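## Task

On the rack's front face sit twelve drive blanks, arranged as three rows of four. Press every blank that protrudes fully home, until it stops and clicks into its latch. The exception is the blank in the top row, second from the left when viewed from the front of the rack; leave it untouched. The rack is loose on the table. Tilting it beyond a slight amount fails the task, and it must finish in its original position.

## Robot and tools

Robot: two YAM-type arms, left_arm and right_arm, each carrying a parallel two-finger gripper and a wrist camera. The fingers point along the gripper's +z axis and move apart along its y axis. The reported end_effector_position is the point between the finger pads, roughly 1 cm short of the tips. The bases are at about (-0.003, +0.354, 0) m for left_arm and (-0.004, -0.263, 0) m for right_arm. A camera stand is fixed behind the arms.

Frame: a single scene frame is used for everything. Its origin is at table-top height, halfway between the nominal bases. +z is up, +x points out over the table, and left_arm is on the +y side. Image left and right do not match these names. Reported hand poses can be off by a few cm, and more at long reach.

Row format (shared by execute_actions and move): 14 numbers in [-1, 1]. The first 7 belong to left_arm and are dx, dy, dz, rx, ry, rz, opening. The next 7 are the same seven for right_arm. Always send all 14, even if one arm stays still. dx..rz are offsets, not poses. They are counted from that arm's Hand target as it stood when the action or move began, along the scene axes. Scale: 1.0 = 0.6 m of travel or 180 degrees of turn. rx, ry, rz form one rotation vector, turning about the hand's position. Every row in a list is measured from that same starting Hand target, not from the row before. A new call starts again from the present Hand target, so sending the same offset twice moves the arm twice. Six zeros re-request the current Hand target. Opening is absolute: +1 is fully open (0.093 m) and -1 is closed. A 0 there is a real command to the middle, so resend the current value to keep it.

execute_actions(actions, cameras): actions is a list of actions. Each action is a list of up to 15 rows, with one row per 1/30 s step. A short action holds its last row to fill out the 15 steps, and each action lasts 0.5 s. Images are returned only if actions is [] or cameras names them. cameras takes names such as cam_low, cam_left_wrist, cam_right_wrist, or ["all"]. An unknown name makes the whole call invalid.

move(target, speed, blend, opening_speed, grip_force, blocking, cameras): drives each gripper in a straight line to the offset target. target is one 14-number row or a list of up to 15 rows, all counted from the starting Hand targets. speed is in m/s, from 0.002 to 2.9, default 0.25. Rotation rate is capped at twice that number in rad/s. blend, in metres, rounds the corners of a list of targets. The default 0 stops at each target. opening_speed is per second on the -1..+1 scale, minimum 0.2. grip_force is in newtons per pad, 10 to 50. blocking=false returns after about 0.5 s while the motion continues. A move lasts at most 10 s. Paths do not avoid obstacles or the other arm, and faster motion lags and strays more. Do not route a path close to an arm's own base; go around it. The result adds a 'move:' line giving the ending: done means at rest within 10 mm and 2 degrees. Other endings include off_target, moving, held and fault. It also lists limits such as paced (the command was clipped) or held (steps were withheld).

wait(seconds 0-10): lets time run with the last commands held. stop(): brakes a running move. zoom_image(camera, region=[x0,y0,x1,y1]): gives a closer view of part of a camera's latest image, in pixels from the top-left, at most 504x504. read_manual(section="licences"): returns licence text only. finished_scene(scene): ends scene 1 or 2, and cannot be undone. Scene 1 is practice and may be skipped.

Results: end_effector_position (m) and end_effector_quat_wxyz, Hand target (the last commanded pose after clipping), and Tool commands. grip_measured reads +1 open and -1 closed. The pads meet at about -0.94, and each mm of object width adds about 0.0208. Joint positions end with the finger gap in metres. Joint torques are listed per joint, with the sign toward larger joint angles. Joints 1-3 wrap at ±28 N m. A Joint velocities line reading 'within noise' means the arm is still.

Control behaviour: each step clips commanded orientation to within 40 degrees of the measured orientation. The arm often settles short of or below its target, or tilted, because of friction and weight. Check the pose after each motion and resend the missing distance as an offset. An arm blocked by contact keeps pushing. To release a press, command a target back behind the gripper's actual position. Pushing harder or faster gives a harder contact, and a target set further past the contact presses harder.

Approach for this job: locate the rack and the blanks in cam_low, zoom in if needed, and identify the one blank that must be left alone. Push each other blank with the closed fingertips along the rack's inward direction, slowly, just until it latches. Then back off. Keep pushes gentle so the free-standing rack neither slides nor tips, and watch that it stays in place.

Avoid: knocking things off the table, hard hits or slams, very hard pushes, the grippers or arms striking each other, and strain on a wrist camera cable. Also avoid arm stops and long stretched or blocked poses. These heat the motors: a MOTOR HOT line appears at 75 °C, and at 90 °C the arm folds and idles.

Each tool is called as name(argument=value, ...), one argument or row to a line, values as JSON.

## Session

execute_actions(
  actions=[],
)

Scene clock: 0.00 s.
left_arm: end_effector_position=(+0.3752, +0.3916, +0.0731) grip_measured=+1.000 end_effector_quat_wxyz=(+0.540, -0.099, +0.825, +0.133) | right_arm: end_effector_position=(+0.3823, -0.2530, +0.0676) grip_measured=+1.000 end_effector_quat_wxyz=(+0.545, +0.000, +0.835, -0.073)
Joint positions: left_arm=[-0.084 1.59 0.37 0.793 -0.404 -0.055 0.093] | right_arm=[0.103 1.619 0.372 0.828 0.242 -0.027 0.093]
Joint velocities: within noise
Joint torques (N m): no reading
Heat: left arm: 28 °C; right arm: 30 °C.
Hand target: left_arm +0.3758, +0.3914, +0.0738; +0.539, -0.099, +0.826, +0.133 | right_arm +0.3870, -0.2524, +0.0779; +0.559, +0.003, +0.826, -0.071
Tool commands: left_gripper/opening=+1.0 right_gripper/opening=+1.0

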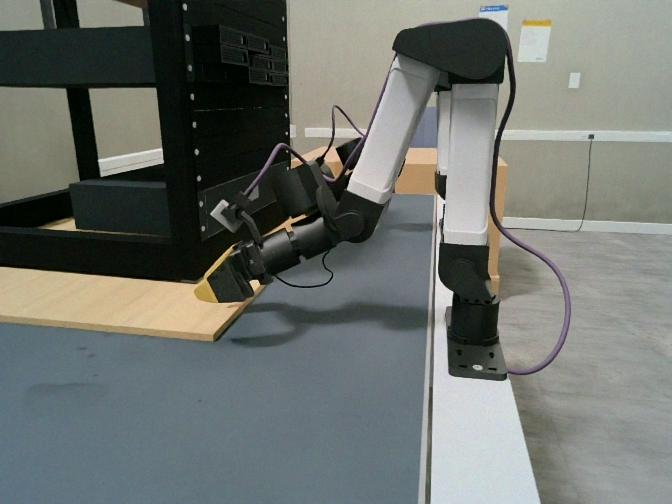

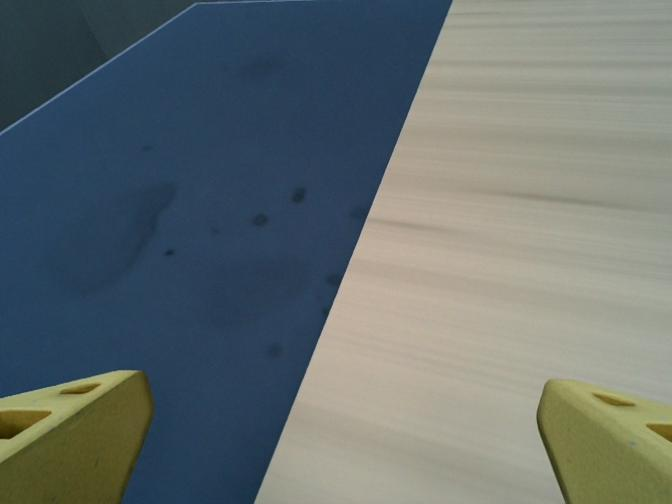

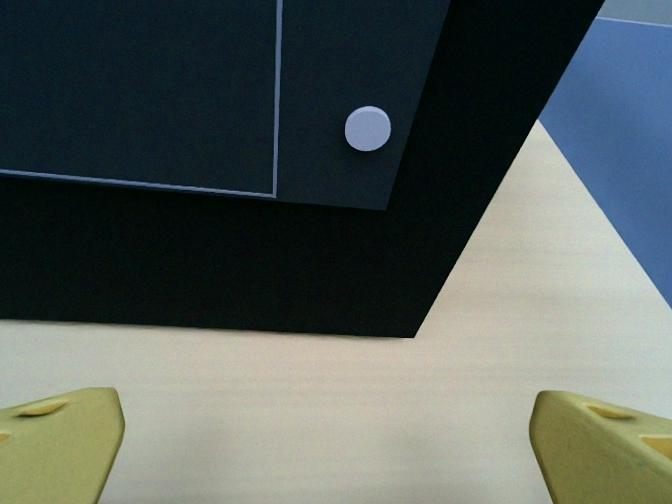

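zoom_image(
  camera="cam_low",
  region=[180, 0, 310, 100],
)

Scaled by 3.877 from the camera's 672x504 image, which has a finer 960x720 frame.

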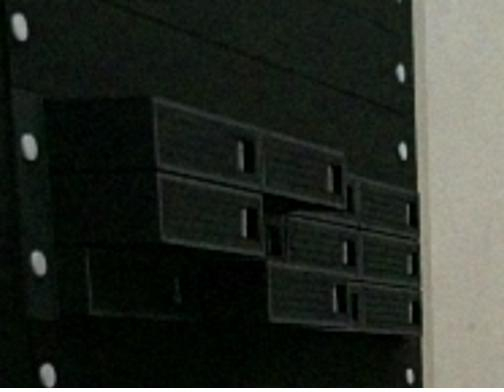

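move(
  target=[-0.126,-0.452,0.71,-0.0155,-0.131,-0.1057,-1,-0.145,0.171,0.703,0.031,-0.121,0.0335,-1],
  cameras=["all"],
)

Scene clock: 21.20 s.
left_arm: end_effector_position=(+0.2992, +0.1220, +0.4979) grip_measured=-0.982 end_effector_quat_wxyz=(+0.709, +0.001, +0.705, -0.006) | right_arm: end_effector_position=(+0.3032, -0.1475, +0.4851) grip_measured=-0.987 end_effector_quat_wxyz=(+0.697, -0.008, +0.717, -0.004)
Joint positions: left_arm=[-1.053 1.389 1.657 -0.255 -1.037 0.005 0] | right_arm=[0.661 1.097 1.465 -0.405 0.683 0.007 0]
Joint torques (N m): left_arm=[-0.35 -3.67 8.59 1.4 -0.16 -0.04] | right_arm=[0.61 -1.73 8.98 2.22 0.14 -0.04]
Heat: left arm: 33 °C; right arm: 35 °C.
Hand target: left_arm +0.3000, +0.1203, +0.4999; +0.708, +0.000, +0.706, +0.000 | right_arm +0.2999, -0.1498, +0.4998; +0.707, +0.000, +0.707, +0.000
Off the commanded pose: left_arm 0.003 m, 1 deg | right_arm 0.015 m, 2 deg.
move: off_target (right_arm)
camera_calibration:
cam_left_wrist: T_world_to_cam=[[0.0162417, -0.99962, 0.0222894, 0.107821], [-0.421386, -0.0270591, -0.906478, 0.61713], [0.906736, 0.00533026, -0.421665, 0.0224133], [0, 0, 0, 1]] pos_world=[0.237976, 0.124359, 0.566463]
cam_right_wrist: T_world_to_cam=[[0.0040822, -0.998945, 0.0457465, -0.173102], [-0.437815, -0.0429147, -0.89804, 0.601989], [0.899056, -0.0163625, -0.437528, 0.0211724], [0, 0, 0, 1]] pos_world=[0.245231, -0.146738, 0.557792]

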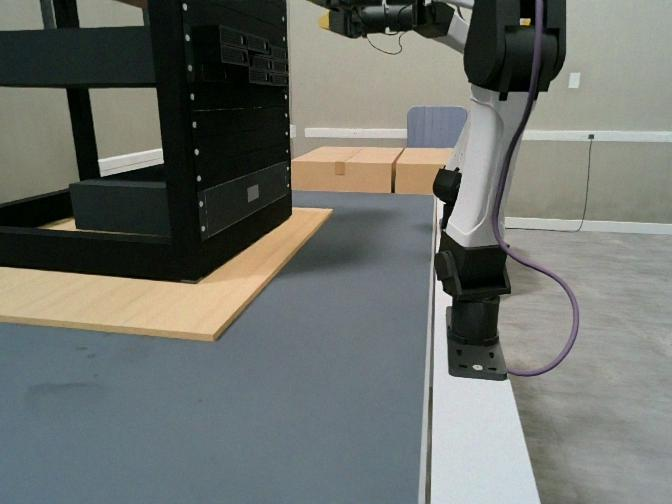

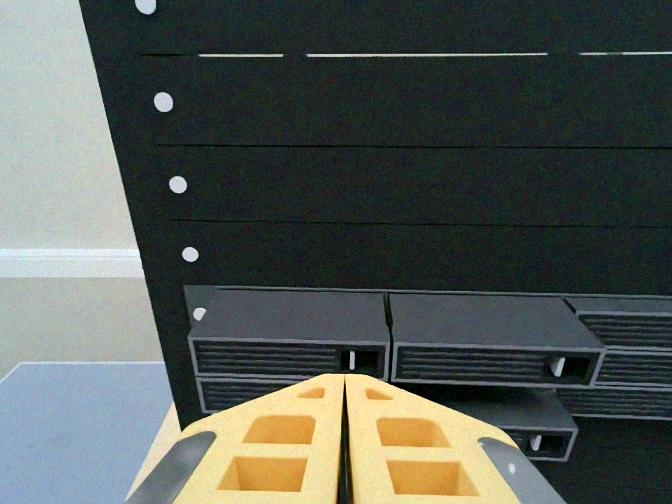

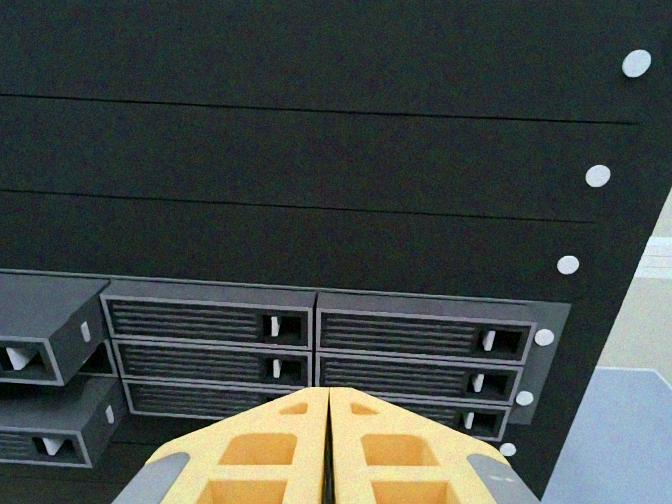

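zoom_image(
  camera="cam_right_wrist",
  region=[0, 260, 600, 480],
)

zoom_image(
  camera="cam_right_wrist",
  region=[280, 260, 580, 460],
)

zoom_image(
  camera="cam_low",
  region=[210, 15, 300, 95],
)

Region (0, 260, 600, 480) is 600x220 pixels. A region can be at most 504 by 504 pixels.

Scaled by 1.680 from the camera's 672x504 image, which has a finer 960x720 frame.

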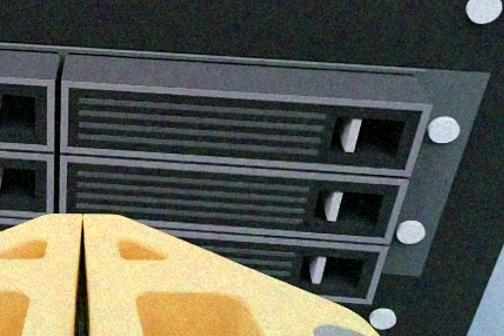

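Scaled by 5.600 from the camera's 672x504 image, which has a finer 960x720 frame.

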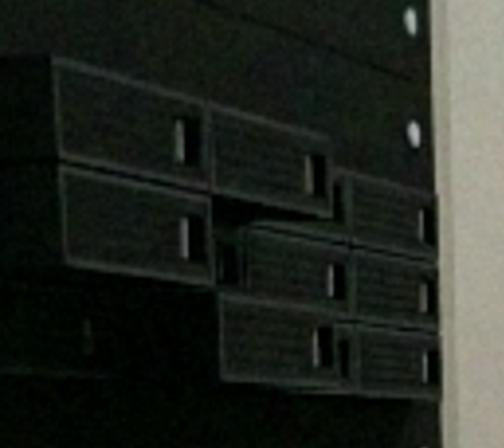

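move(
  target=[0.105,0.053,-0.133,0,0,0,-1,0,0,0,0,0,0,-1],
  cameras=["all"],
)

Scene clock: 45.20 s.
left_arm: end_effector_position=(+0.3667, +0.1480, +0.4153) grip_measured=-0.982 end_effector_quat_wxyz=(+0.702, +0.002, +0.712, +0.008) | right_arm: end_effector_position=(+0.3032, -0.1476, +0.4850) grip_measured=-0.987 end_effector_quat_wxyz=(+0.697, -0.008, +0.717, -0.004)
Joint positions: left_arm=[-0.809 1.37 1.316 0.034 -0.81 0 0] | right_arm=[0.661 1.097 1.465 -0.405 0.684 0.007 0]
Joint torques (N m): left_arm=[0.21 -7.66 5.97 1.79 0.11 -0.03] | right_arm=[0.62 -1.73 8.99 2.23 0.13 -0.04]
Heat: left arm: 34 °C; right arm: 37 °C.
Hand target: left_arm +0.3631, +0.1520, +0.4201; +0.708, +0.000, +0.706, +0.000 | right_arm +0.3000, -0.1498, +0.4998; +0.707, +0.000, +0.707, +0.000
Off the commanded pose: left_arm 0.007 m, 1 deg | right_arm 0.015 m, 2 deg.
move: off_target (right_arm)
camera_calibration:
cam_left_wrist: T_world_to_cam=[[0.0340329, -0.999419, 0.00174489, 0.136543], [-0.438806, -0.0165111, -0.89843, 0.572896], [0.897937, 0.0298105, -0.439113, -0.0670427], [0, 0, 0, 1]] pos_world=[0.306944, 0.147922, 0.48503]
cam_right_wrist: T_world_to_cam=[[0.00364881, -0.998936, 0.0459641, -0.173111], [-0.438156, -0.0429143, -0.897874, 0.601889], [0.898892, -0.0168632, -0.437846, 0.0212724], [0, 0, 0, 1]] pos_world=[0.245231, -0.146739, 0.557692]

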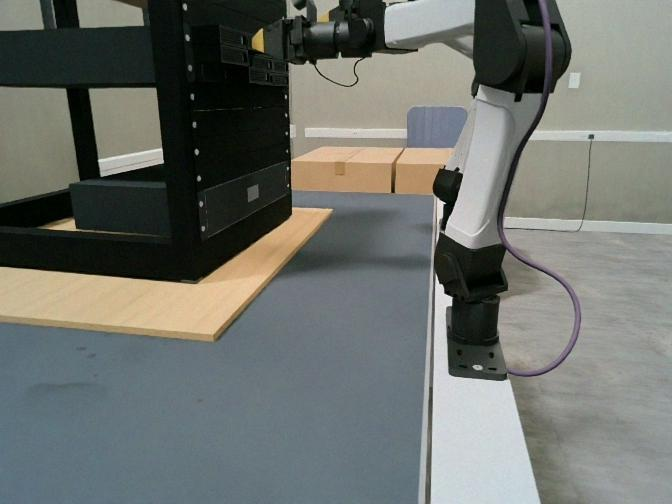

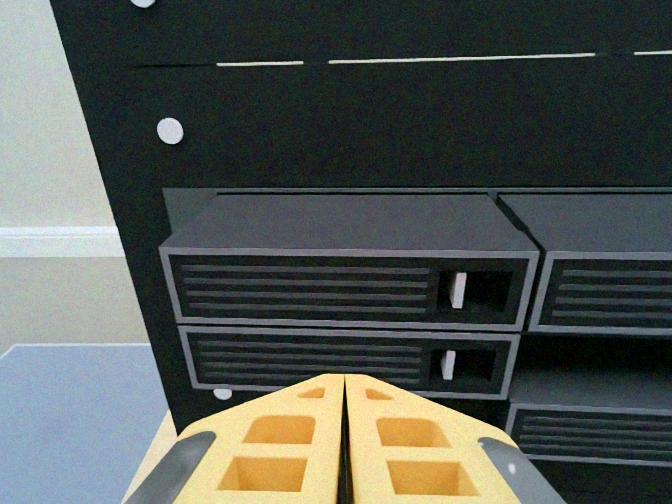

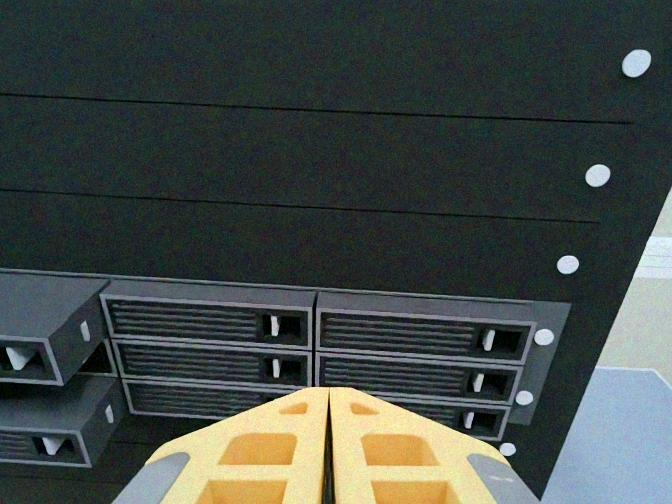

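move(
  target=[0.055,0,0.016,0,0,0,-1,0,0,0,0,0,0,-1],
  speed=0.08,
  cameras=["cam_left_wrist"],
)

Scene clock: 54.50 s.
left_arm: end_effector_position=(+0.3917, +0.1556, +0.4262) grip_measured=-0.982 end_effector_quat_wxyz=(+0.707, -0.003, +0.707, +0.003) | right_arm: end_effector_position=(+0.3032, -0.1476, +0.4850) grip_measured=-0.987 end_effector_quat_wxyz=(+0.697, -0.008, +0.717, -0.004)
Joint positions: left_arm=[-0.732 1.423 1.388 0.035 -0.733 0 0] | right_arm=[0.661 1.097 1.465 -0.405 0.684 0.007 0]
Joint torques (N m): left_arm=[0.29 -4.63 9.43 1.67 0.14 -0.03] | right_arm=[0.61 -1.73 8.96 2.23 0.13 -0.03]
Heat: left arm: 35 °C; right arm: 38 °C.
Hand target: left_arm +0.3961, +0.1521, +0.4297; +0.708, +0.000, +0.706, +0.000 | right_arm +0.3000, -0.1498, +0.4997; +0.707, +0.000, +0.707, +0.000
Off the commanded pose: left_arm 0.007 m, 0 deg | right_arm 0.015 m, 2 deg.
move: off_target (right_arm)
camera_calibration:
cam_left_wrist: T_world_to_cam=[[0.0338989, -0.999294, 0.0161948, 0.137151], [-0.426661, -0.029123, -0.903943, 0.593266], [0.903776, 0.023733, -0.427347, -0.0912744], [0, 0, 0, 1]] pos_world=[0.330966, 0.156498, 0.495052]
Images, in order (width x height): cam_left_wrist 672x504.

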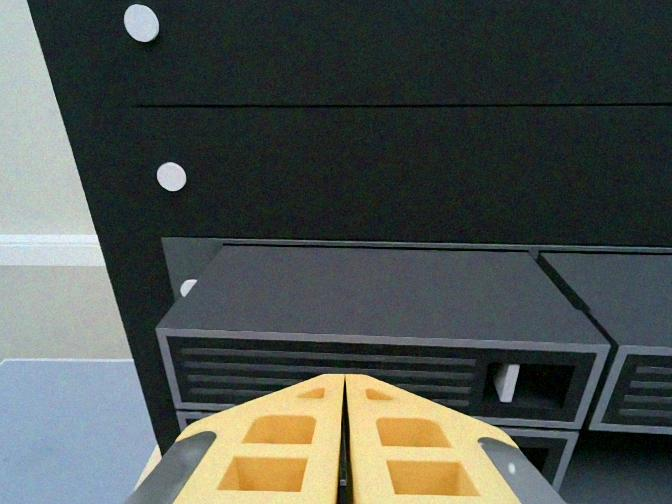

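move(
  target=[
    [0,-0.003,0.0117,0,0,0,-1,0,0,0,0,0,0,-1],
    [0.05,-0.003,0.0117,0,0,0,-1,0,0,0,0,0,0,-1],
  ],
  speed=0.05,
  cameras=["cam_left_wrist","cam_low"],
)

Scene clock: 64.80 s.
left_arm: end_effector_position=(+0.4207, +0.1536, +0.4358) grip_measured=-0.982 end_effector_quat_wxyz=(+0.709, -0.004, +0.705, +0.001) | right_arm: end_effector_position=(+0.3032, -0.1476, +0.4850) grip_measured=-0.987 end_effector_quat_wxyz=(+0.697, -0.008, +0.717, -0.004)
Joint positions: left_arm=[-0.677 1.516 1.505 0.019 -0.677 0 0] | right_arm=[0.661 1.097 1.465 -0.405 0.684 0.007 0]
Joint torques (N m): left_arm=[0.35 -5.29 9.47 1.64 0.12 -0.03] | right_arm=[0.61 -1.74 8.98 2.23 0.13 -0.04]
Heat: left arm: 36 °C; right arm: 38 °C.
Hand target: left_arm +0.4260, +0.1503, +0.4368; +0.708, +0.000, +0.706, +0.000 | right_arm +0.3000, -0.1498, +0.4997; +0.707, +0.000, +0.707, +0.000
Off the commanded pose: left_arm 0.006 m, 1 deg | right_arm 0.015 m, 2 deg.
move: off_target (right_arm)
camera_calibration:
cam_left_wrist: T_world_to_cam=[[0.032704, -0.999247, 0.0208748, 0.132485], [-0.421496, -0.0327268, -0.90624, 0.613701], [0.906241, 0.0208391, -0.422249, -0.116124], [0, 0, 0, 1]] pos_world=[0.359575, 0.154889, 0.504361]
Images, in order (width x height): cam_low 672x504, cam_left_wrist 672x504.

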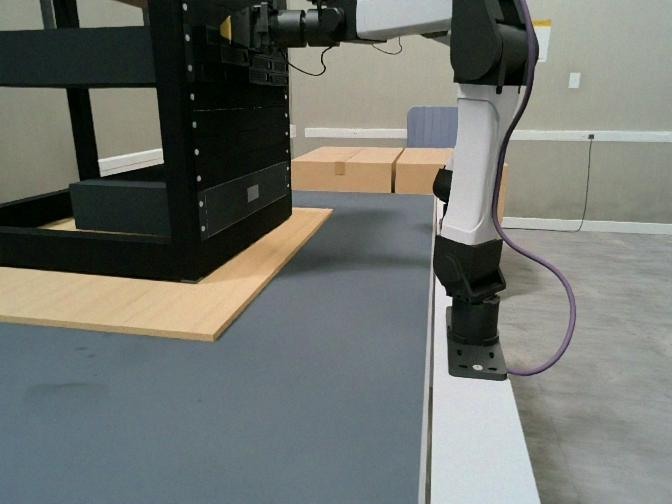

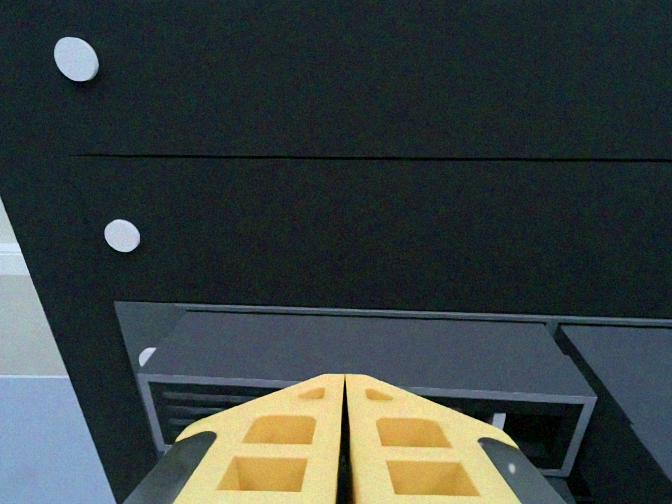

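move(
  target=[0.03,0,0,0,0,0,-1,0,0,0,0,0,0,-1],
  speed=0.05,
  cameras=["cam_left_wrist","cam_low"],
)

Scene clock: 67.00 s.
left_arm: end_effector_position=(+0.4342, +0.1529, +0.4370) grip_measured=-0.982 end_effector_quat_wxyz=(+0.708, -0.003, +0.706, +0.001) | right_arm: end_effector_position=(+0.3032, -0.1476, +0.4850) grip_measured=-0.987 end_effector_quat_wxyz=(+0.697, -0.008, +0.717, -0.004)
Joint positions: left_arm=[-0.653 1.559 1.554 0.008 -0.651 0 0] | right_arm=[0.661 1.097 1.465 -0.405 0.684 0.007 0]
Joint torques (N m): left_arm=[1.02 -4.77 9.63 1.76 0.21 -0.03] | right_arm=[0.62 -1.73 8.98 2.24 0.13 -0.04]
Heat: left arm: 35 °C; right arm: 39 °C.
Hand target: left_arm +0.4441, +0.1502, +0.4367; +0.708, +0.000, +0.706, +0.000 | right_arm +0.3000, -0.1498, +0.4997; +0.707, +0.000, +0.707, +0.000
Off the commanded pose: left_arm 0.010 m, 0 deg | right_arm 0.015 m, 2 deg.
move: off_target (right_arm)
camera_calibration:
cam_left_wrist: T_world_to_cam=[[0.0308233, -0.999362, 0.0180422, 0.133362], [-0.424521, -0.029431, -0.90494, 0.620675], [0.904893, 0.020234, -0.425157, -0.125862], [0, 0, 0, 1]] pos_world=[0.37327, 0.15409, 0.505756]
Images, in order (width x height): cam_low 672x504, cam_left_wrist 672x504.

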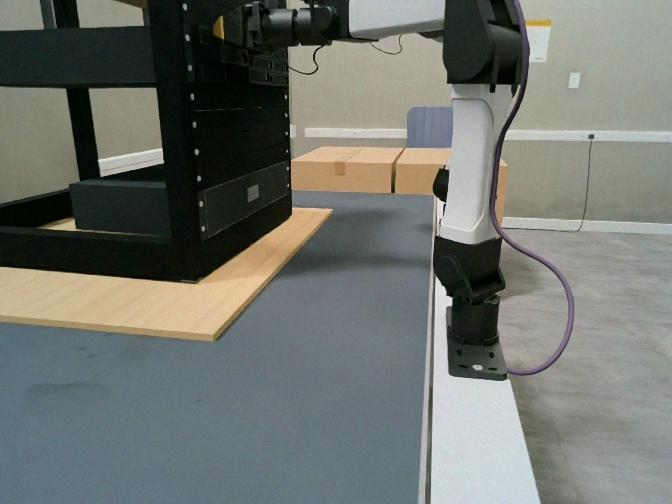

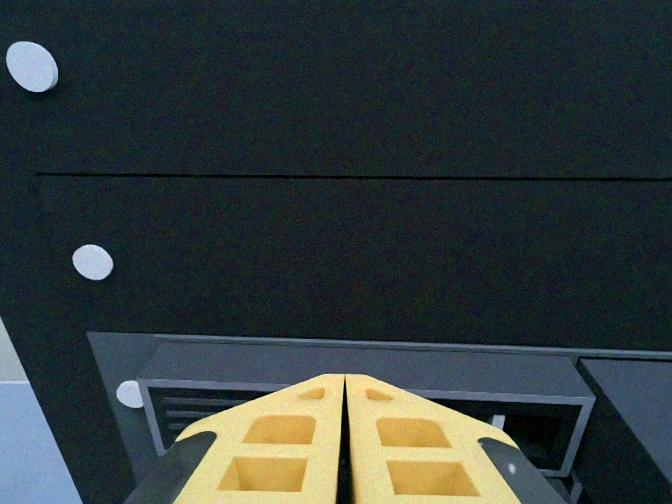

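move(
  target=[0.02,0,0,0,0,0,-1,0,0,0,0,0,0,-1],
  speed=0.04,
  cameras=["cam_left_wrist"],
)

move(
  target=[0.017,0,0,0,0,0,-1,0,0,0,0,0,0,-1],
  speed=0.04,
  cameras=["cam_left_wrist"],
)

Scene clock: 70.73 s.
left_arm: end_effector_position=(+0.4353, +0.1529, +0.4371) grip_measured=-0.982 end_effector_quat_wxyz=(+0.702, +0.002, +0.713, +0.006) | right_arm: end_effector_position=(+0.3032, -0.1476, +0.4850) grip_measured=-0.987 end_effector_quat_wxyz=(+0.697, -0.008, +0.717, -0.004)
Joint positions: left_arm=[-0.651 1.568 1.583 -0.035 -0.65 0 0] | right_arm=[0.661 1.097 1.465 -0.405 0.684 0.007 0]
Joint torques (N m): left_arm=[2.58 -2.95 9.8 2.18 0.42 -0.03] | right_arm=[0.61 -1.73 8.99 2.23 0.13 -0.04]
Heat: left arm: 36 °C; right arm: 39 °C.
Hand target: left_arm +0.4561, +0.1503, +0.4368; +0.708, +0.000, +0.706, +0.000 | right_arm +0.3000, -0.1498, +0.4997; +0.707, +0.000, +0.707, +0.000
Off the commanded pose: left_arm 0.021 m, 1 deg | right_arm 0.015 m, 2 deg.
move: off_target (left_arm, right_arm)
camera_calibration:
cam_left_wrist: T_world_to_cam=[[0.0318368, -0.999486, 0.00375551, 0.139176], [-0.440994, -0.0174187, -0.897341, 0.623253], [0.896945, 0.0269123, -0.441322, -0.117198], [0, 0, 0, 1]] pos_world=[0.37554, 0.153115, 0.507026]
Images, in order (width x height): cam_left_wrist 672x504.

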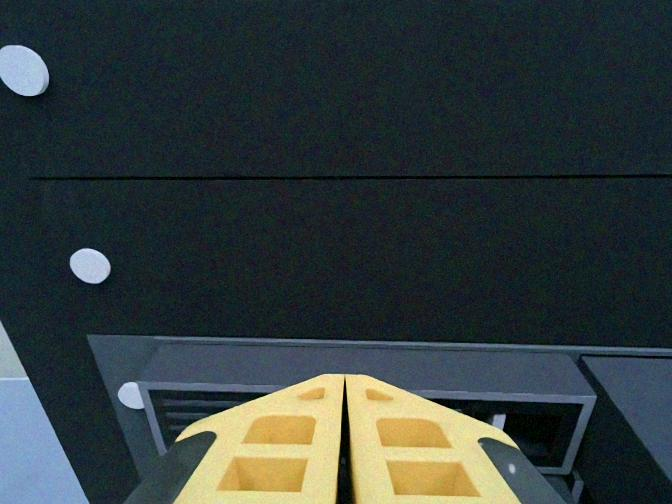

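Scene clock: 71.60 s.
left_arm: end_effector_position=(+0.4361, +0.1529, +0.4369) grip_measured=-0.982 end_effector_quat_wxyz=(+0.696, +0.006, +0.718, +0.011) | right_arm: end_effector_position=(+0.3032, -0.1476, +0.4850) grip_measured=-0.987 end_effector_quat_wxyz=(+0.697, -0.008, +0.717, -0.004)
Joint positions: left_arm=[-0.65 1.575 1.605 -0.069 -0.65 0 0] | right_arm=[0.661 1.097 1.465 -0.405 0.684 0.007 0]
Joint torques (N m): left_arm=[3.85 -1.55 9.8 2.47 0.6 -0.03] | right_arm=[0.61 -1.73 8.99 2.23 0.13 -0.04]
Heat: left arm: 36 °C; right arm: 39 °C.
Hand target: left_arm +0.4663, +0.1503, +0.4367; +0.708, +0.000, +0.706, +0.000 | right_arm +0.3000, -0.1498, +0.4997; +0.707, +0.000, +0.707, +0.000
Off the commanded pose: left_arm 0.030 m, 2 deg | right_arm 0.015 m, 2 deg.
move: off_target (left_arm, right_arm)
camera_calibration:
cam_left_wrist: T_world_to_cam=[[0.0328919, -0.999428, -0.00790749, 0.143746], [-0.454356, -0.00790529, -0.890785, 0.624982], [0.890213, 0.0328924, -0.454356, -0.110398], [0, 0, 0, 1]] pos_world=[0.377514, 0.152235, 0.507702]
Images, in order (width x height): cam_left_wrist 672x504.

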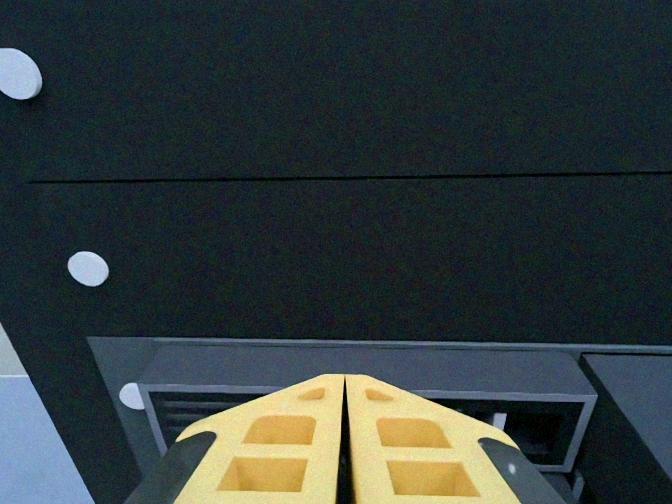

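move(
  target=[0.033,0,0,0,0,0,-1,0,0,0,0,0,0,-1],
  speed=0.04,
  cameras=["cam_left_wrist","cam_low"],
)

Scene clock: 75.23 s.
left_arm: end_effector_position=(+0.4382, +0.1523, +0.4354) grip_measured=-0.982 end_effector_quat_wxyz=(+0.685, +0.015, +0.729, +0.017) | right_arm: end_effector_position=(+0.3032, -0.1476, +0.4850) grip_measured=-0.987 end_effector_quat_wxyz=(+0.697, -0.008, +0.717, -0.004)
Joint positions: left_arm=[-0.646 1.59 1.648 -0.136 -0.641 0 0] | right_arm=[0.661 1.097 1.465 -0.405 0.684 0.007 0]
Joint torques (N m): left_arm=[5.93 0.7 9.83 3.03 0.79 -0.03] | right_arm=[0.62 -1.74 8.98 2.23 0.12 -0.04]
Heat: left arm: 37 °C; right arm: 39 °C.
Hand target: left_arm +0.4860, +0.1502, +0.4366; +0.708, +0.000, +0.706, +0.000 | right_arm +0.3000, -0.1498, +0.4997; +0.707, +0.000, +0.707, +0.000
Off the commanded pose: left_arm 0.048 m, 5 deg | right_arm 0.015 m, 2 deg.
move: off_target (left_arm, right_arm)
camera_calibration:
cam_left_wrist: T_world_to_cam=[[0.0273295, -0.999116, -0.0319489, 0.155927], [-0.482422, 0.01481, -0.875814, 0.626864], [0.875512, 0.0393484, -0.481591, -0.0956105], [0, 0, 0, 1]] pos_world=[0.38186, 0.150267, 0.507952]
Images, in order (width x height): cam_low 672x504, cam_left_wrist 672x504.

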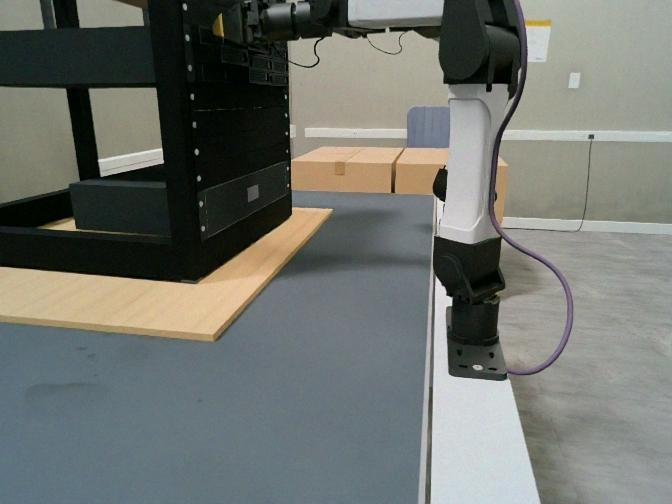

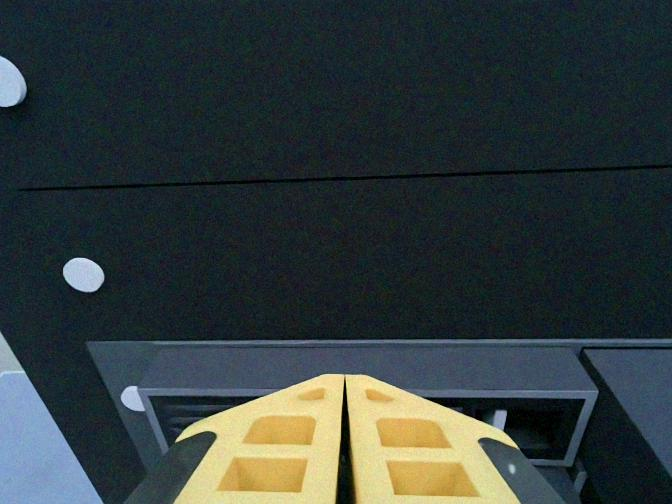

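move(
  target=[
    [-0.085,0,0,0,0,0,-1,0,0,0,0,0,0,-1],
    [-0.2,0,0.03,0,0,0,-1,0,0,0,0,0,0,-1],
  ],
  speed=0.1,
  cameras=["all"],
)

zoom_image(
  camera="cam_low",
  region=[190, 0, 300, 110],
)

Scene clock: 80.40 s.
left_arm: end_effector_position=(+0.3707, +0.1457, +0.4565) grip_measured=-0.982 end_effector_quat_wxyz=(+0.710, +0.000, +0.704, -0.006) | right_arm: end_effector_position=(+0.3032, -0.1476, +0.4850) grip_measured=-0.987 end_effector_quat_wxyz=(+0.697, -0.008, +0.717, -0.004)
Joint positions: left_arm=[-0.797 1.412 1.493 -0.068 -0.782 0 0] | right_arm=[0.661 1.097 1.465 -0.405 0.684 0.007 0]
Joint torques (N m): left_arm=[-0.39 -7.49 5.82 1.57 -0.15 -0.03] | right_arm=[0.64 -1.74 8.99 2.23 0.13 -0.04]
Heat: left arm: 38 °C; right arm: 39 °C.
Hand target: left_arm +0.3661, +0.1502, +0.4546; +0.708, +0.000, +0.706, +0.000 | right_arm +0.3000, -0.1498, +0.4997; +0.707, +0.000, +0.707, +0.000
Off the commanded pose: left_arm 0.007 m, 1 deg | right_arm 0.015 m, 2 deg.
move: off_target (right_arm)
camera_calibration:
cam_left_wrist: T_world_to_cam=[[0.0169444, -0.999539, 0.025177, 0.129735], [-0.418765, -0.0299602, -0.9076, 0.610237], [0.907937, 0.00483546, -0.41908, -0.0616047], [0, 0, 0, 1]] pos_world=[0.309281, 0.148256, 0.524768]
cam_right_wrist: T_world_to_cam=[[0.00365786, -0.998926, 0.0461865, -0.173236], [-0.43836, -0.0431144, -0.897765, 0.601849], [0.898792, -0.0169624, -0.438047, 0.021394], [0, 0, 0, 1]] pos_world=[0.245231, -0.146739, 0.557692]

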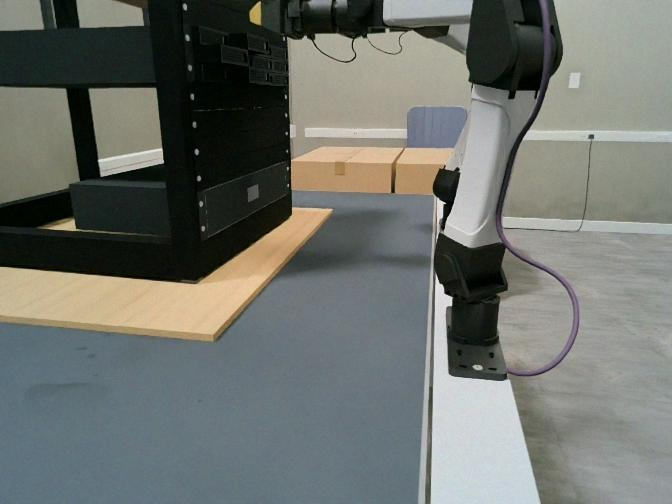

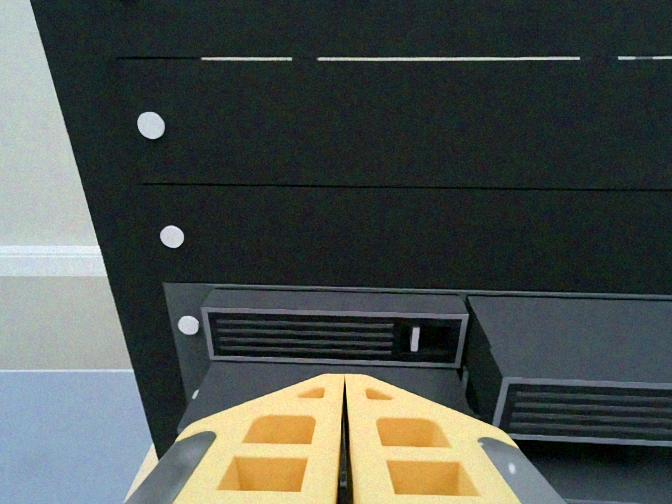

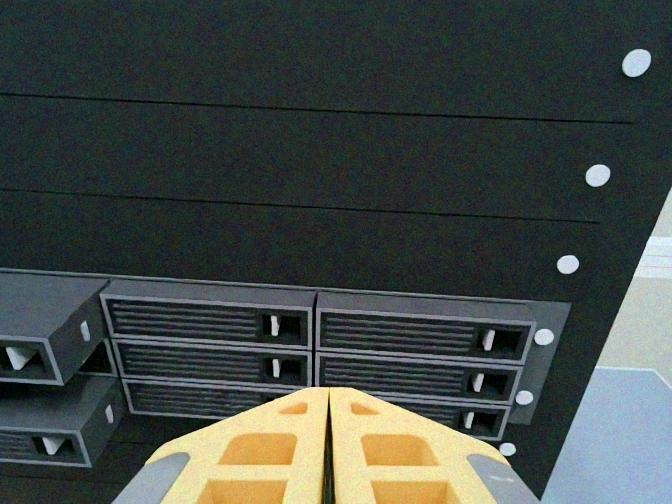

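Scaled by 4.582 from the camera's 672x504 image, which has a finer 960x720 frame.

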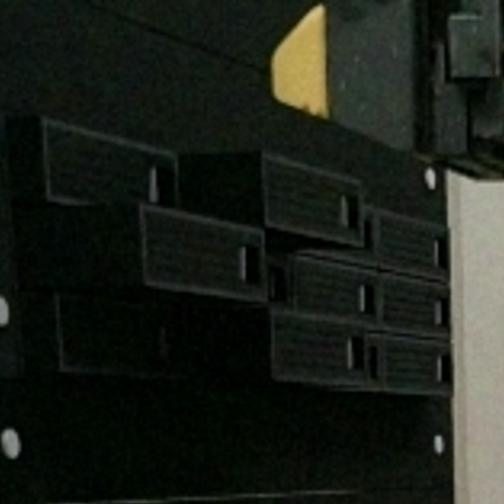

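move(
  target=[
    [0.01,0,-0.0717,0,0,0,-1,0,0,0,0,0,0,-1],
    [0.12,-0.003,-0.0717,0,0,0,-1,0,0,0,0,0,0,-1],
  ],
  speed=[0.1,0.05],
  cameras=["cam_left_wrist","cam_low"],
)

Scene clock: 86.37 s.
left_arm: end_effector_position=(+0.4318, +0.1532, +0.4056) grip_measured=-0.982 end_effector_quat_wxyz=(+0.702, -0.001, +0.712, +0.009) | right_arm: end_effector_position=(+0.3032, -0.1476, +0.4850) grip_measured=-0.987 end_effector_quat_wxyz=(+0.697, -0.008, +0.717, -0.004)
Joint positions: left_arm=[-0.66 1.536 1.423 0.096 -0.667 0 0] | right_arm=[0.661 1.097 1.465 -0.405 0.684 0.007 0]
Joint torques (N m): left_arm=[0.36 -5.49 9.77 1.88 0.21 -0.03] | right_arm=[0.61 -1.73 8.98 2.23 0.13 -0.04]
Heat: left arm: 37 °C; right arm: 40 °C.
Hand target: left_arm +0.4380, +0.1484, +0.4118; +0.708, +0.000, +0.706, +0.000 | right_arm +0.3000, -0.1498, +0.4997; +0.707, +0.000, +0.707, +0.000
Off the commanded pose: left_arm 0.010 m, 1 deg | right_arm 0.015 m, 2 deg.
move: off_target (right_arm)
camera_calibration:
cam_left_wrist: T_world_to_cam=[[0.0397824, -0.999198, 0.0045883, 0.135825], [-0.439013, -0.0216036, -0.898221, 0.593632], [0.8976, 0.0337191, -0.43952, -0.130052], [0, 0, 0, 1]] pos_world=[0.371943, 0.152926, 0.475429]
Images, in order (width x height): cam_low 672x504, cam_left_wrist 672x504.

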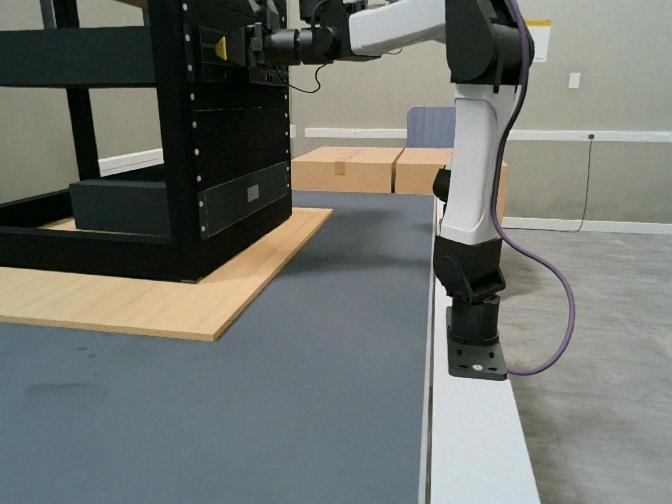

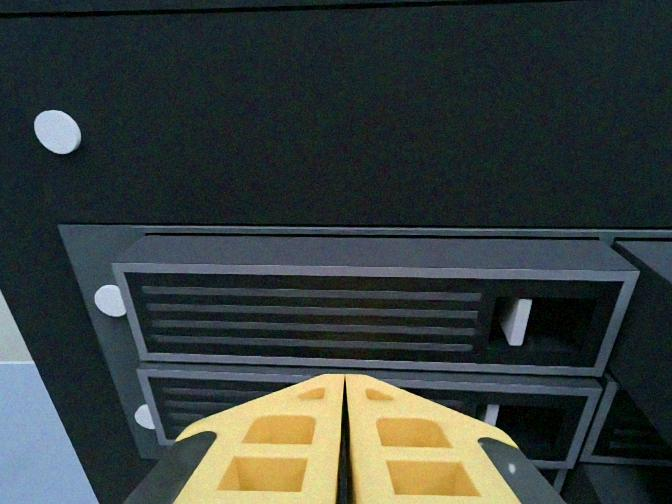

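move(
  target=[0.06,0,0.003,0,0,0,-1,0,0,0,0,0,0,-1],
  speed=0.05,
  cameras=["cam_left_wrist"],
)

Scene clock: 89.87 s.
left_arm: end_effector_position=(+0.4366, +0.1528, +0.4061) grip_measured=-0.982 end_effector_quat_wxyz=(+0.685, +0.010, +0.728, +0.024) | right_arm: end_effector_position=(+0.3032, -0.1476, +0.4850) grip_measured=-0.987 end_effector_quat_wxyz=(+0.697, -0.008, +0.717, -0.004)
Joint positions: left_arm=[-0.654 1.564 1.502 -0.017 -0.668 0 0] | right_arm=[0.661 1.097 1.465 -0.405 0.684 0.007 0]
Joint torques (N m): left_arm=[4.83 -0.5 10.92 2.84 0.86 -0.01] | right_arm=[0.62 -1.74 8.99 2.23 0.12 -0.04]
Heat: left arm: 38 °C; right arm: 40 °C.
Hand target: left_arm +0.4741, +0.1484, +0.4133; +0.708, +0.000, +0.706, +0.000 | right_arm +0.3000, -0.1498, +0.4997; +0.707, +0.000, +0.707, +0.000
Off the commanded pose: left_arm 0.038 m, 5 deg | right_arm 0.015 m, 2 deg.
move: off_target (left_arm, right_arm)
camera_calibration:
cam_left_wrist: T_world_to_cam=[[0.0451395, -0.998386, -0.0344631, 0.148689], [-0.482061, 0.00844664, -0.876097, 0.601392], [0.874974, 0.0561599, -0.480902, -0.110933], [0, 0, 0, 1]] pos_world=[0.380259, 0.149599, 0.478654]
Images, in order (width x height): cam_left_wrist 672x504.

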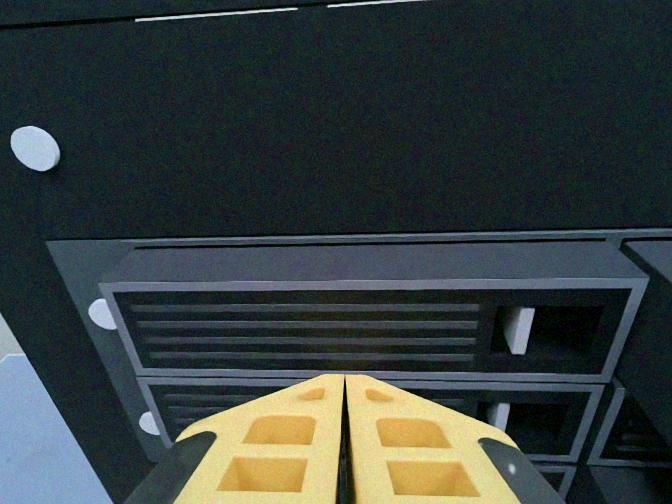

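move(
  target=[
    [-0.19,0,0,0,0,0,-1,0,0,0,0,0,0,-1],
    [-0.19,-0.182,-0.056,0,0,0,-1,0,0,0,0,0,0,-1],
  ],
  speed=[0.12,0.12],
  cameras=["cam_left_wrist","cam_low","cam_right_wrist"],
)

Scene clock: 97.97 s.
left_arm: end_effector_position=(+0.3577, +0.0425, +0.3749) grip_measured=-0.982 end_effector_quat_wxyz=(+0.704, +0.009, +0.710, +0.002) | right_arm: end_effector_position=(+0.3032, -0.1476, +0.4850) grip_measured=-0.987 end_effector_quat_wxyz=(+0.697, -0.008, +0.717, -0.004)
Joint positions: left_arm=[-1.023 1.642 1.405 0.22 -1.007 0.001 0] | right_arm=[0.661 1.097 1.465 -0.405 0.684 0.007 0]
Joint torques (N m): left_arm=[-0.2 -6.64 9.5 1.68 -0.14 -0.04] | right_arm=[0.61 -1.74 8.96 2.24 0.13 -0.04]
Heat: left arm: 40 °C; right arm: 40 °C.
Hand target: left_arm +0.3601, +0.0392, +0.3798; +0.708, +0.000, +0.706, +0.000 | right_arm +0.3000, -0.1498, +0.4998; +0.707, +0.000, +0.707, +0.000
Off the commanded pose: left_arm 0.006 m, 1 deg | right_arm 0.015 m, 2 deg.
move: off_target (right_arm)
camera_calibration:
cam_left_wrist: T_world_to_cam=[[0.0160216, -0.999872, 0.000299662, 0.0384886], [-0.435228, -0.00724374, -0.900291, 0.529939], [0.900178, 0.0142937, -0.435288, -0.075011], [0, 0, 0, 1]] pos_world=[0.297551, 0.0433946, 0.444437]
cam_right_wrist: T_world_to_cam=[[0.00365786, -0.998926, 0.0461865, -0.173236], [-0.43836, -0.0431144, -0.897765, 0.601849], [0.898792, -0.0169624, -0.438047, 0.021394], [0, 0, 0, 1]] pos_world=[0.245231, -0.146739, 0.557692]

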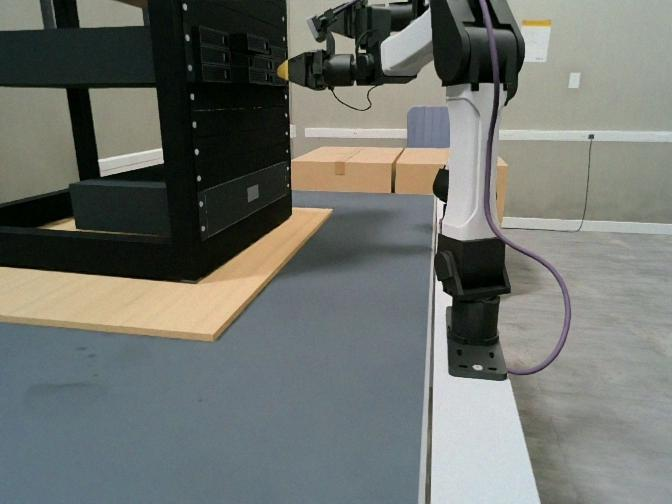

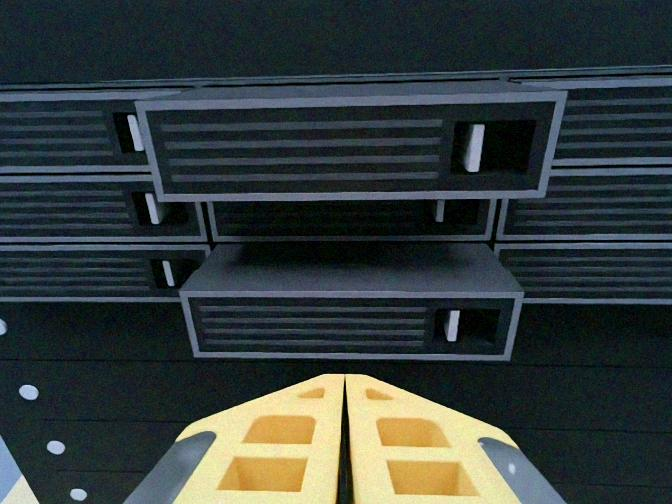

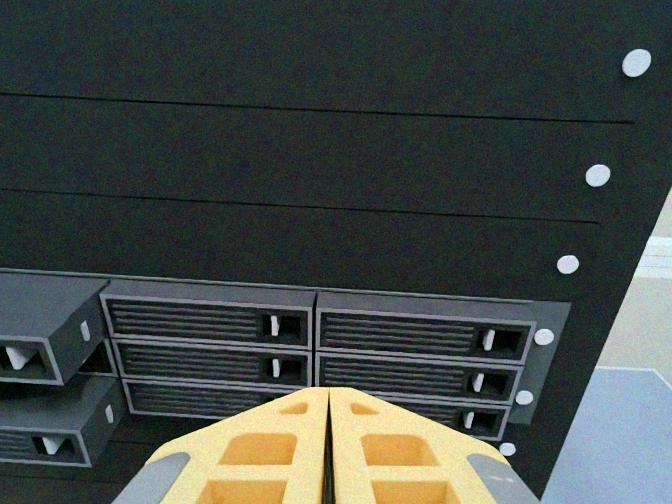

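move(
  target=[
    [0.02,-0.002,-0.007,0,-0.036,0,-1,0,0,0,0,0,0,-1],
    [0.09,-0.003,-0.005,0,-0.036,0,-1,0,0,0,0,0,0,-1],
  ],
  speed=[0.1,0.04],
  cameras=["cam_left_wrist","cam_low"],
)

zoom_image(
  camera="cam_low",
  region=[180, 0, 340, 120],
)

Scene clock: 106.30 s.
left_arm: end_effector_position=(+0.4078, +0.0445, +0.3805) grip_measured=-0.982 end_effector_quat_wxyz=(+0.749, -0.004, +0.662, +0.004) | right_arm: end_effector_position=(+0.3032, -0.1476, +0.4850) grip_measured=-0.987 end_effector_quat_wxyz=(+0.697, -0.008, +0.717, -0.004)
Joint positions: left_arm=[-0.915 1.771 1.423 0.549 -0.911 0.159 0] | right_arm=[0.661 1.097 1.465 -0.405 0.684 0.007 0]
Joint torques (N m): left_arm=[0.28 -7.19 9.43 1.38 0.3 -0.18] | right_arm=[0.62 -1.76 9.01 2.23 0.12 -0.04]
Heat: left arm: 39 °C; right arm: 41 °C.
Hand target: left_arm +0.4141, +0.0375, +0.3770; +0.747, +0.000, +0.665, +0.000 | right_arm +0.3000, -0.1498, +0.4998; +0.707, +0.000, +0.707, +0.000
Off the commanded pose: left_arm 0.010 m, 1 deg | right_arm 0.015 m, 2 deg.
move: off_target (right_arm)
camera_calibration:
cam_left_wrist: T_world_to_cam=[[0.0362468, -0.999154, 0.0194402, 0.0240981], [-0.312665, -0.0298148, -0.949395, 0.52648], [0.949172, 0.0283343, -0.313481, -0.184705], [0, 0, 0, 1]] pos_world=[0.339055, 0.0450081, 0.441468]
Images, in order (width x height): cam_low 672x504, cam_left_wrist 672x504.

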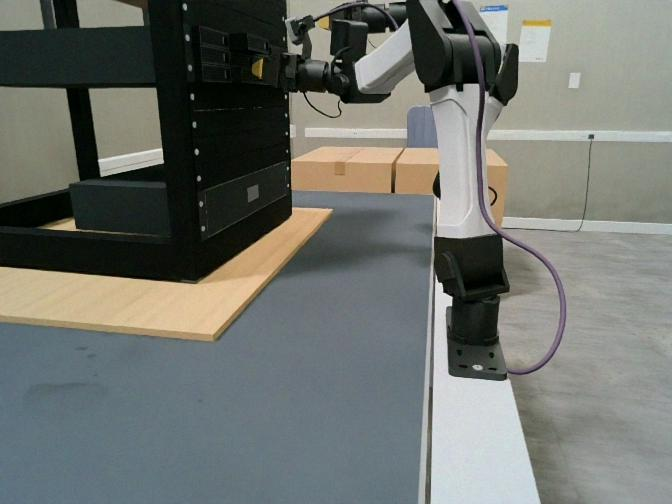

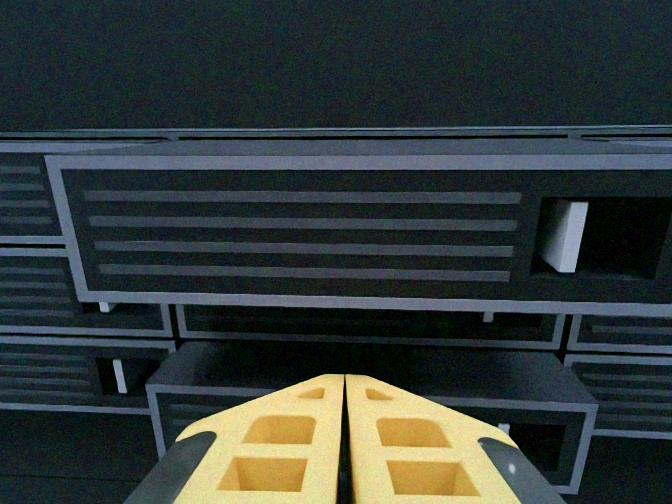

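Scaled by 3.150 from the camera's 672x504 image, which has a finer 960x720 frame.

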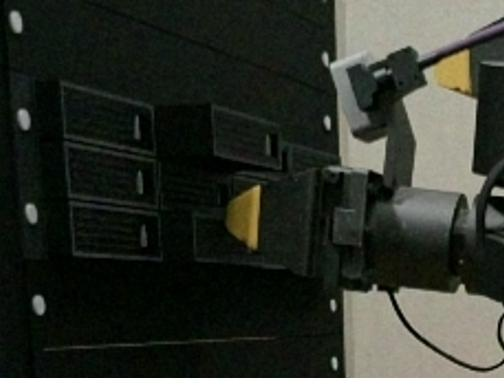

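move(
  target=[0.06,0,-0.008,0,0,0,-1,0,0,0,0,0,0,-1],
  speed=0.04,
  cameras=["cam_left_wrist","cam_low"],
)

zoom_image(
  camera="cam_low",
  region=[180, 0, 340, 120],
)

Scene clock: 111.90 s.
left_arm: end_effector_position=(+0.4299, +0.0440, +0.3806) grip_measured=-0.982 end_effector_quat_wxyz=(+0.749, -0.011, +0.662, +0.005) | right_arm: end_effector_position=(+0.3032, -0.1476, +0.4850) grip_measured=-0.987 end_effector_quat_wxyz=(+0.697, -0.008, +0.717, -0.004)
Joint positions: left_arm=[-0.876 1.83 1.498 0.528 -0.883 0.141 0] | right_arm=[0.661 1.097 1.465 -0.405 0.684 0.007 0]
Joint torques (N m): left_arm=[2.56 -5.81 10.52 1.4 0.75 -0.2] | right_arm=[0.61 -1.74 8.96 2.23 0.12 -0.04]
Heat: left arm: 39 °C; right arm: 41 °C.
Hand target: left_arm +0.4501, +0.0375, +0.3721; +0.747, +0.000, +0.665, +0.000 | right_arm +0.3000, -0.1498, +0.4998; +0.707, +0.000, +0.707, +0.000
Off the commanded pose: left_arm 0.023 m, 1 deg | right_arm 0.015 m, 2 deg.
move: off_target (left_arm, right_arm)
camera_calibration:
cam_left_wrist: T_world_to_cam=[[0.0460102, -0.998521, 0.0289719, 0.014937], [-0.311462, -0.0418964, -0.949335, 0.533545], [0.949144, 0.0346554, -0.312929, -0.206149], [0, 0, 0, 1]] pos_world=[0.361156, 0.0444126, 0.44157]
Images, in order (width x height): cam_low 672x504, cam_left_wrist 672x504.

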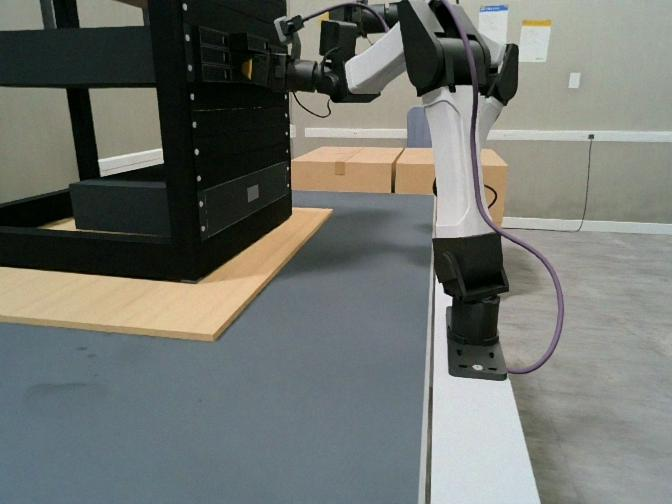

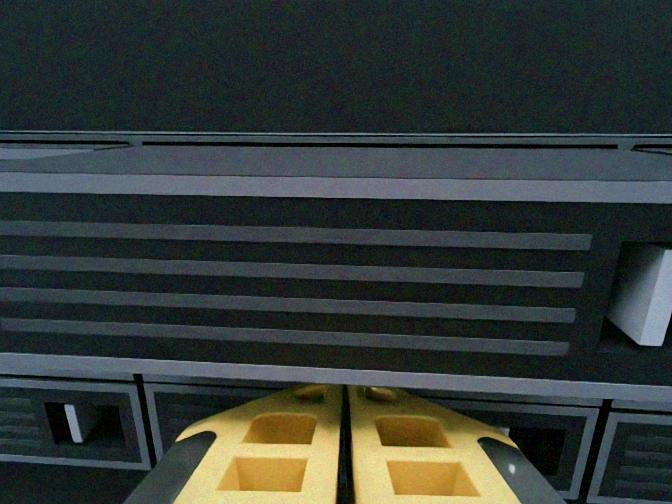

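Scaled by 3.150 from the camera's 672x504 image, which has a finer 960x720 frame.

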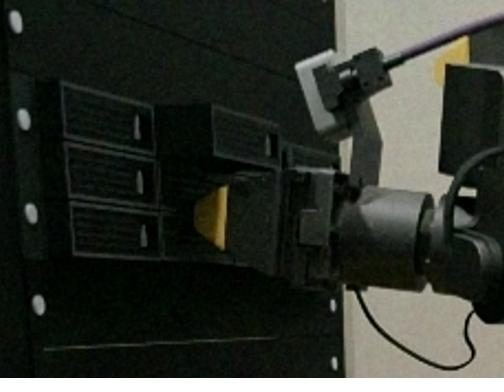

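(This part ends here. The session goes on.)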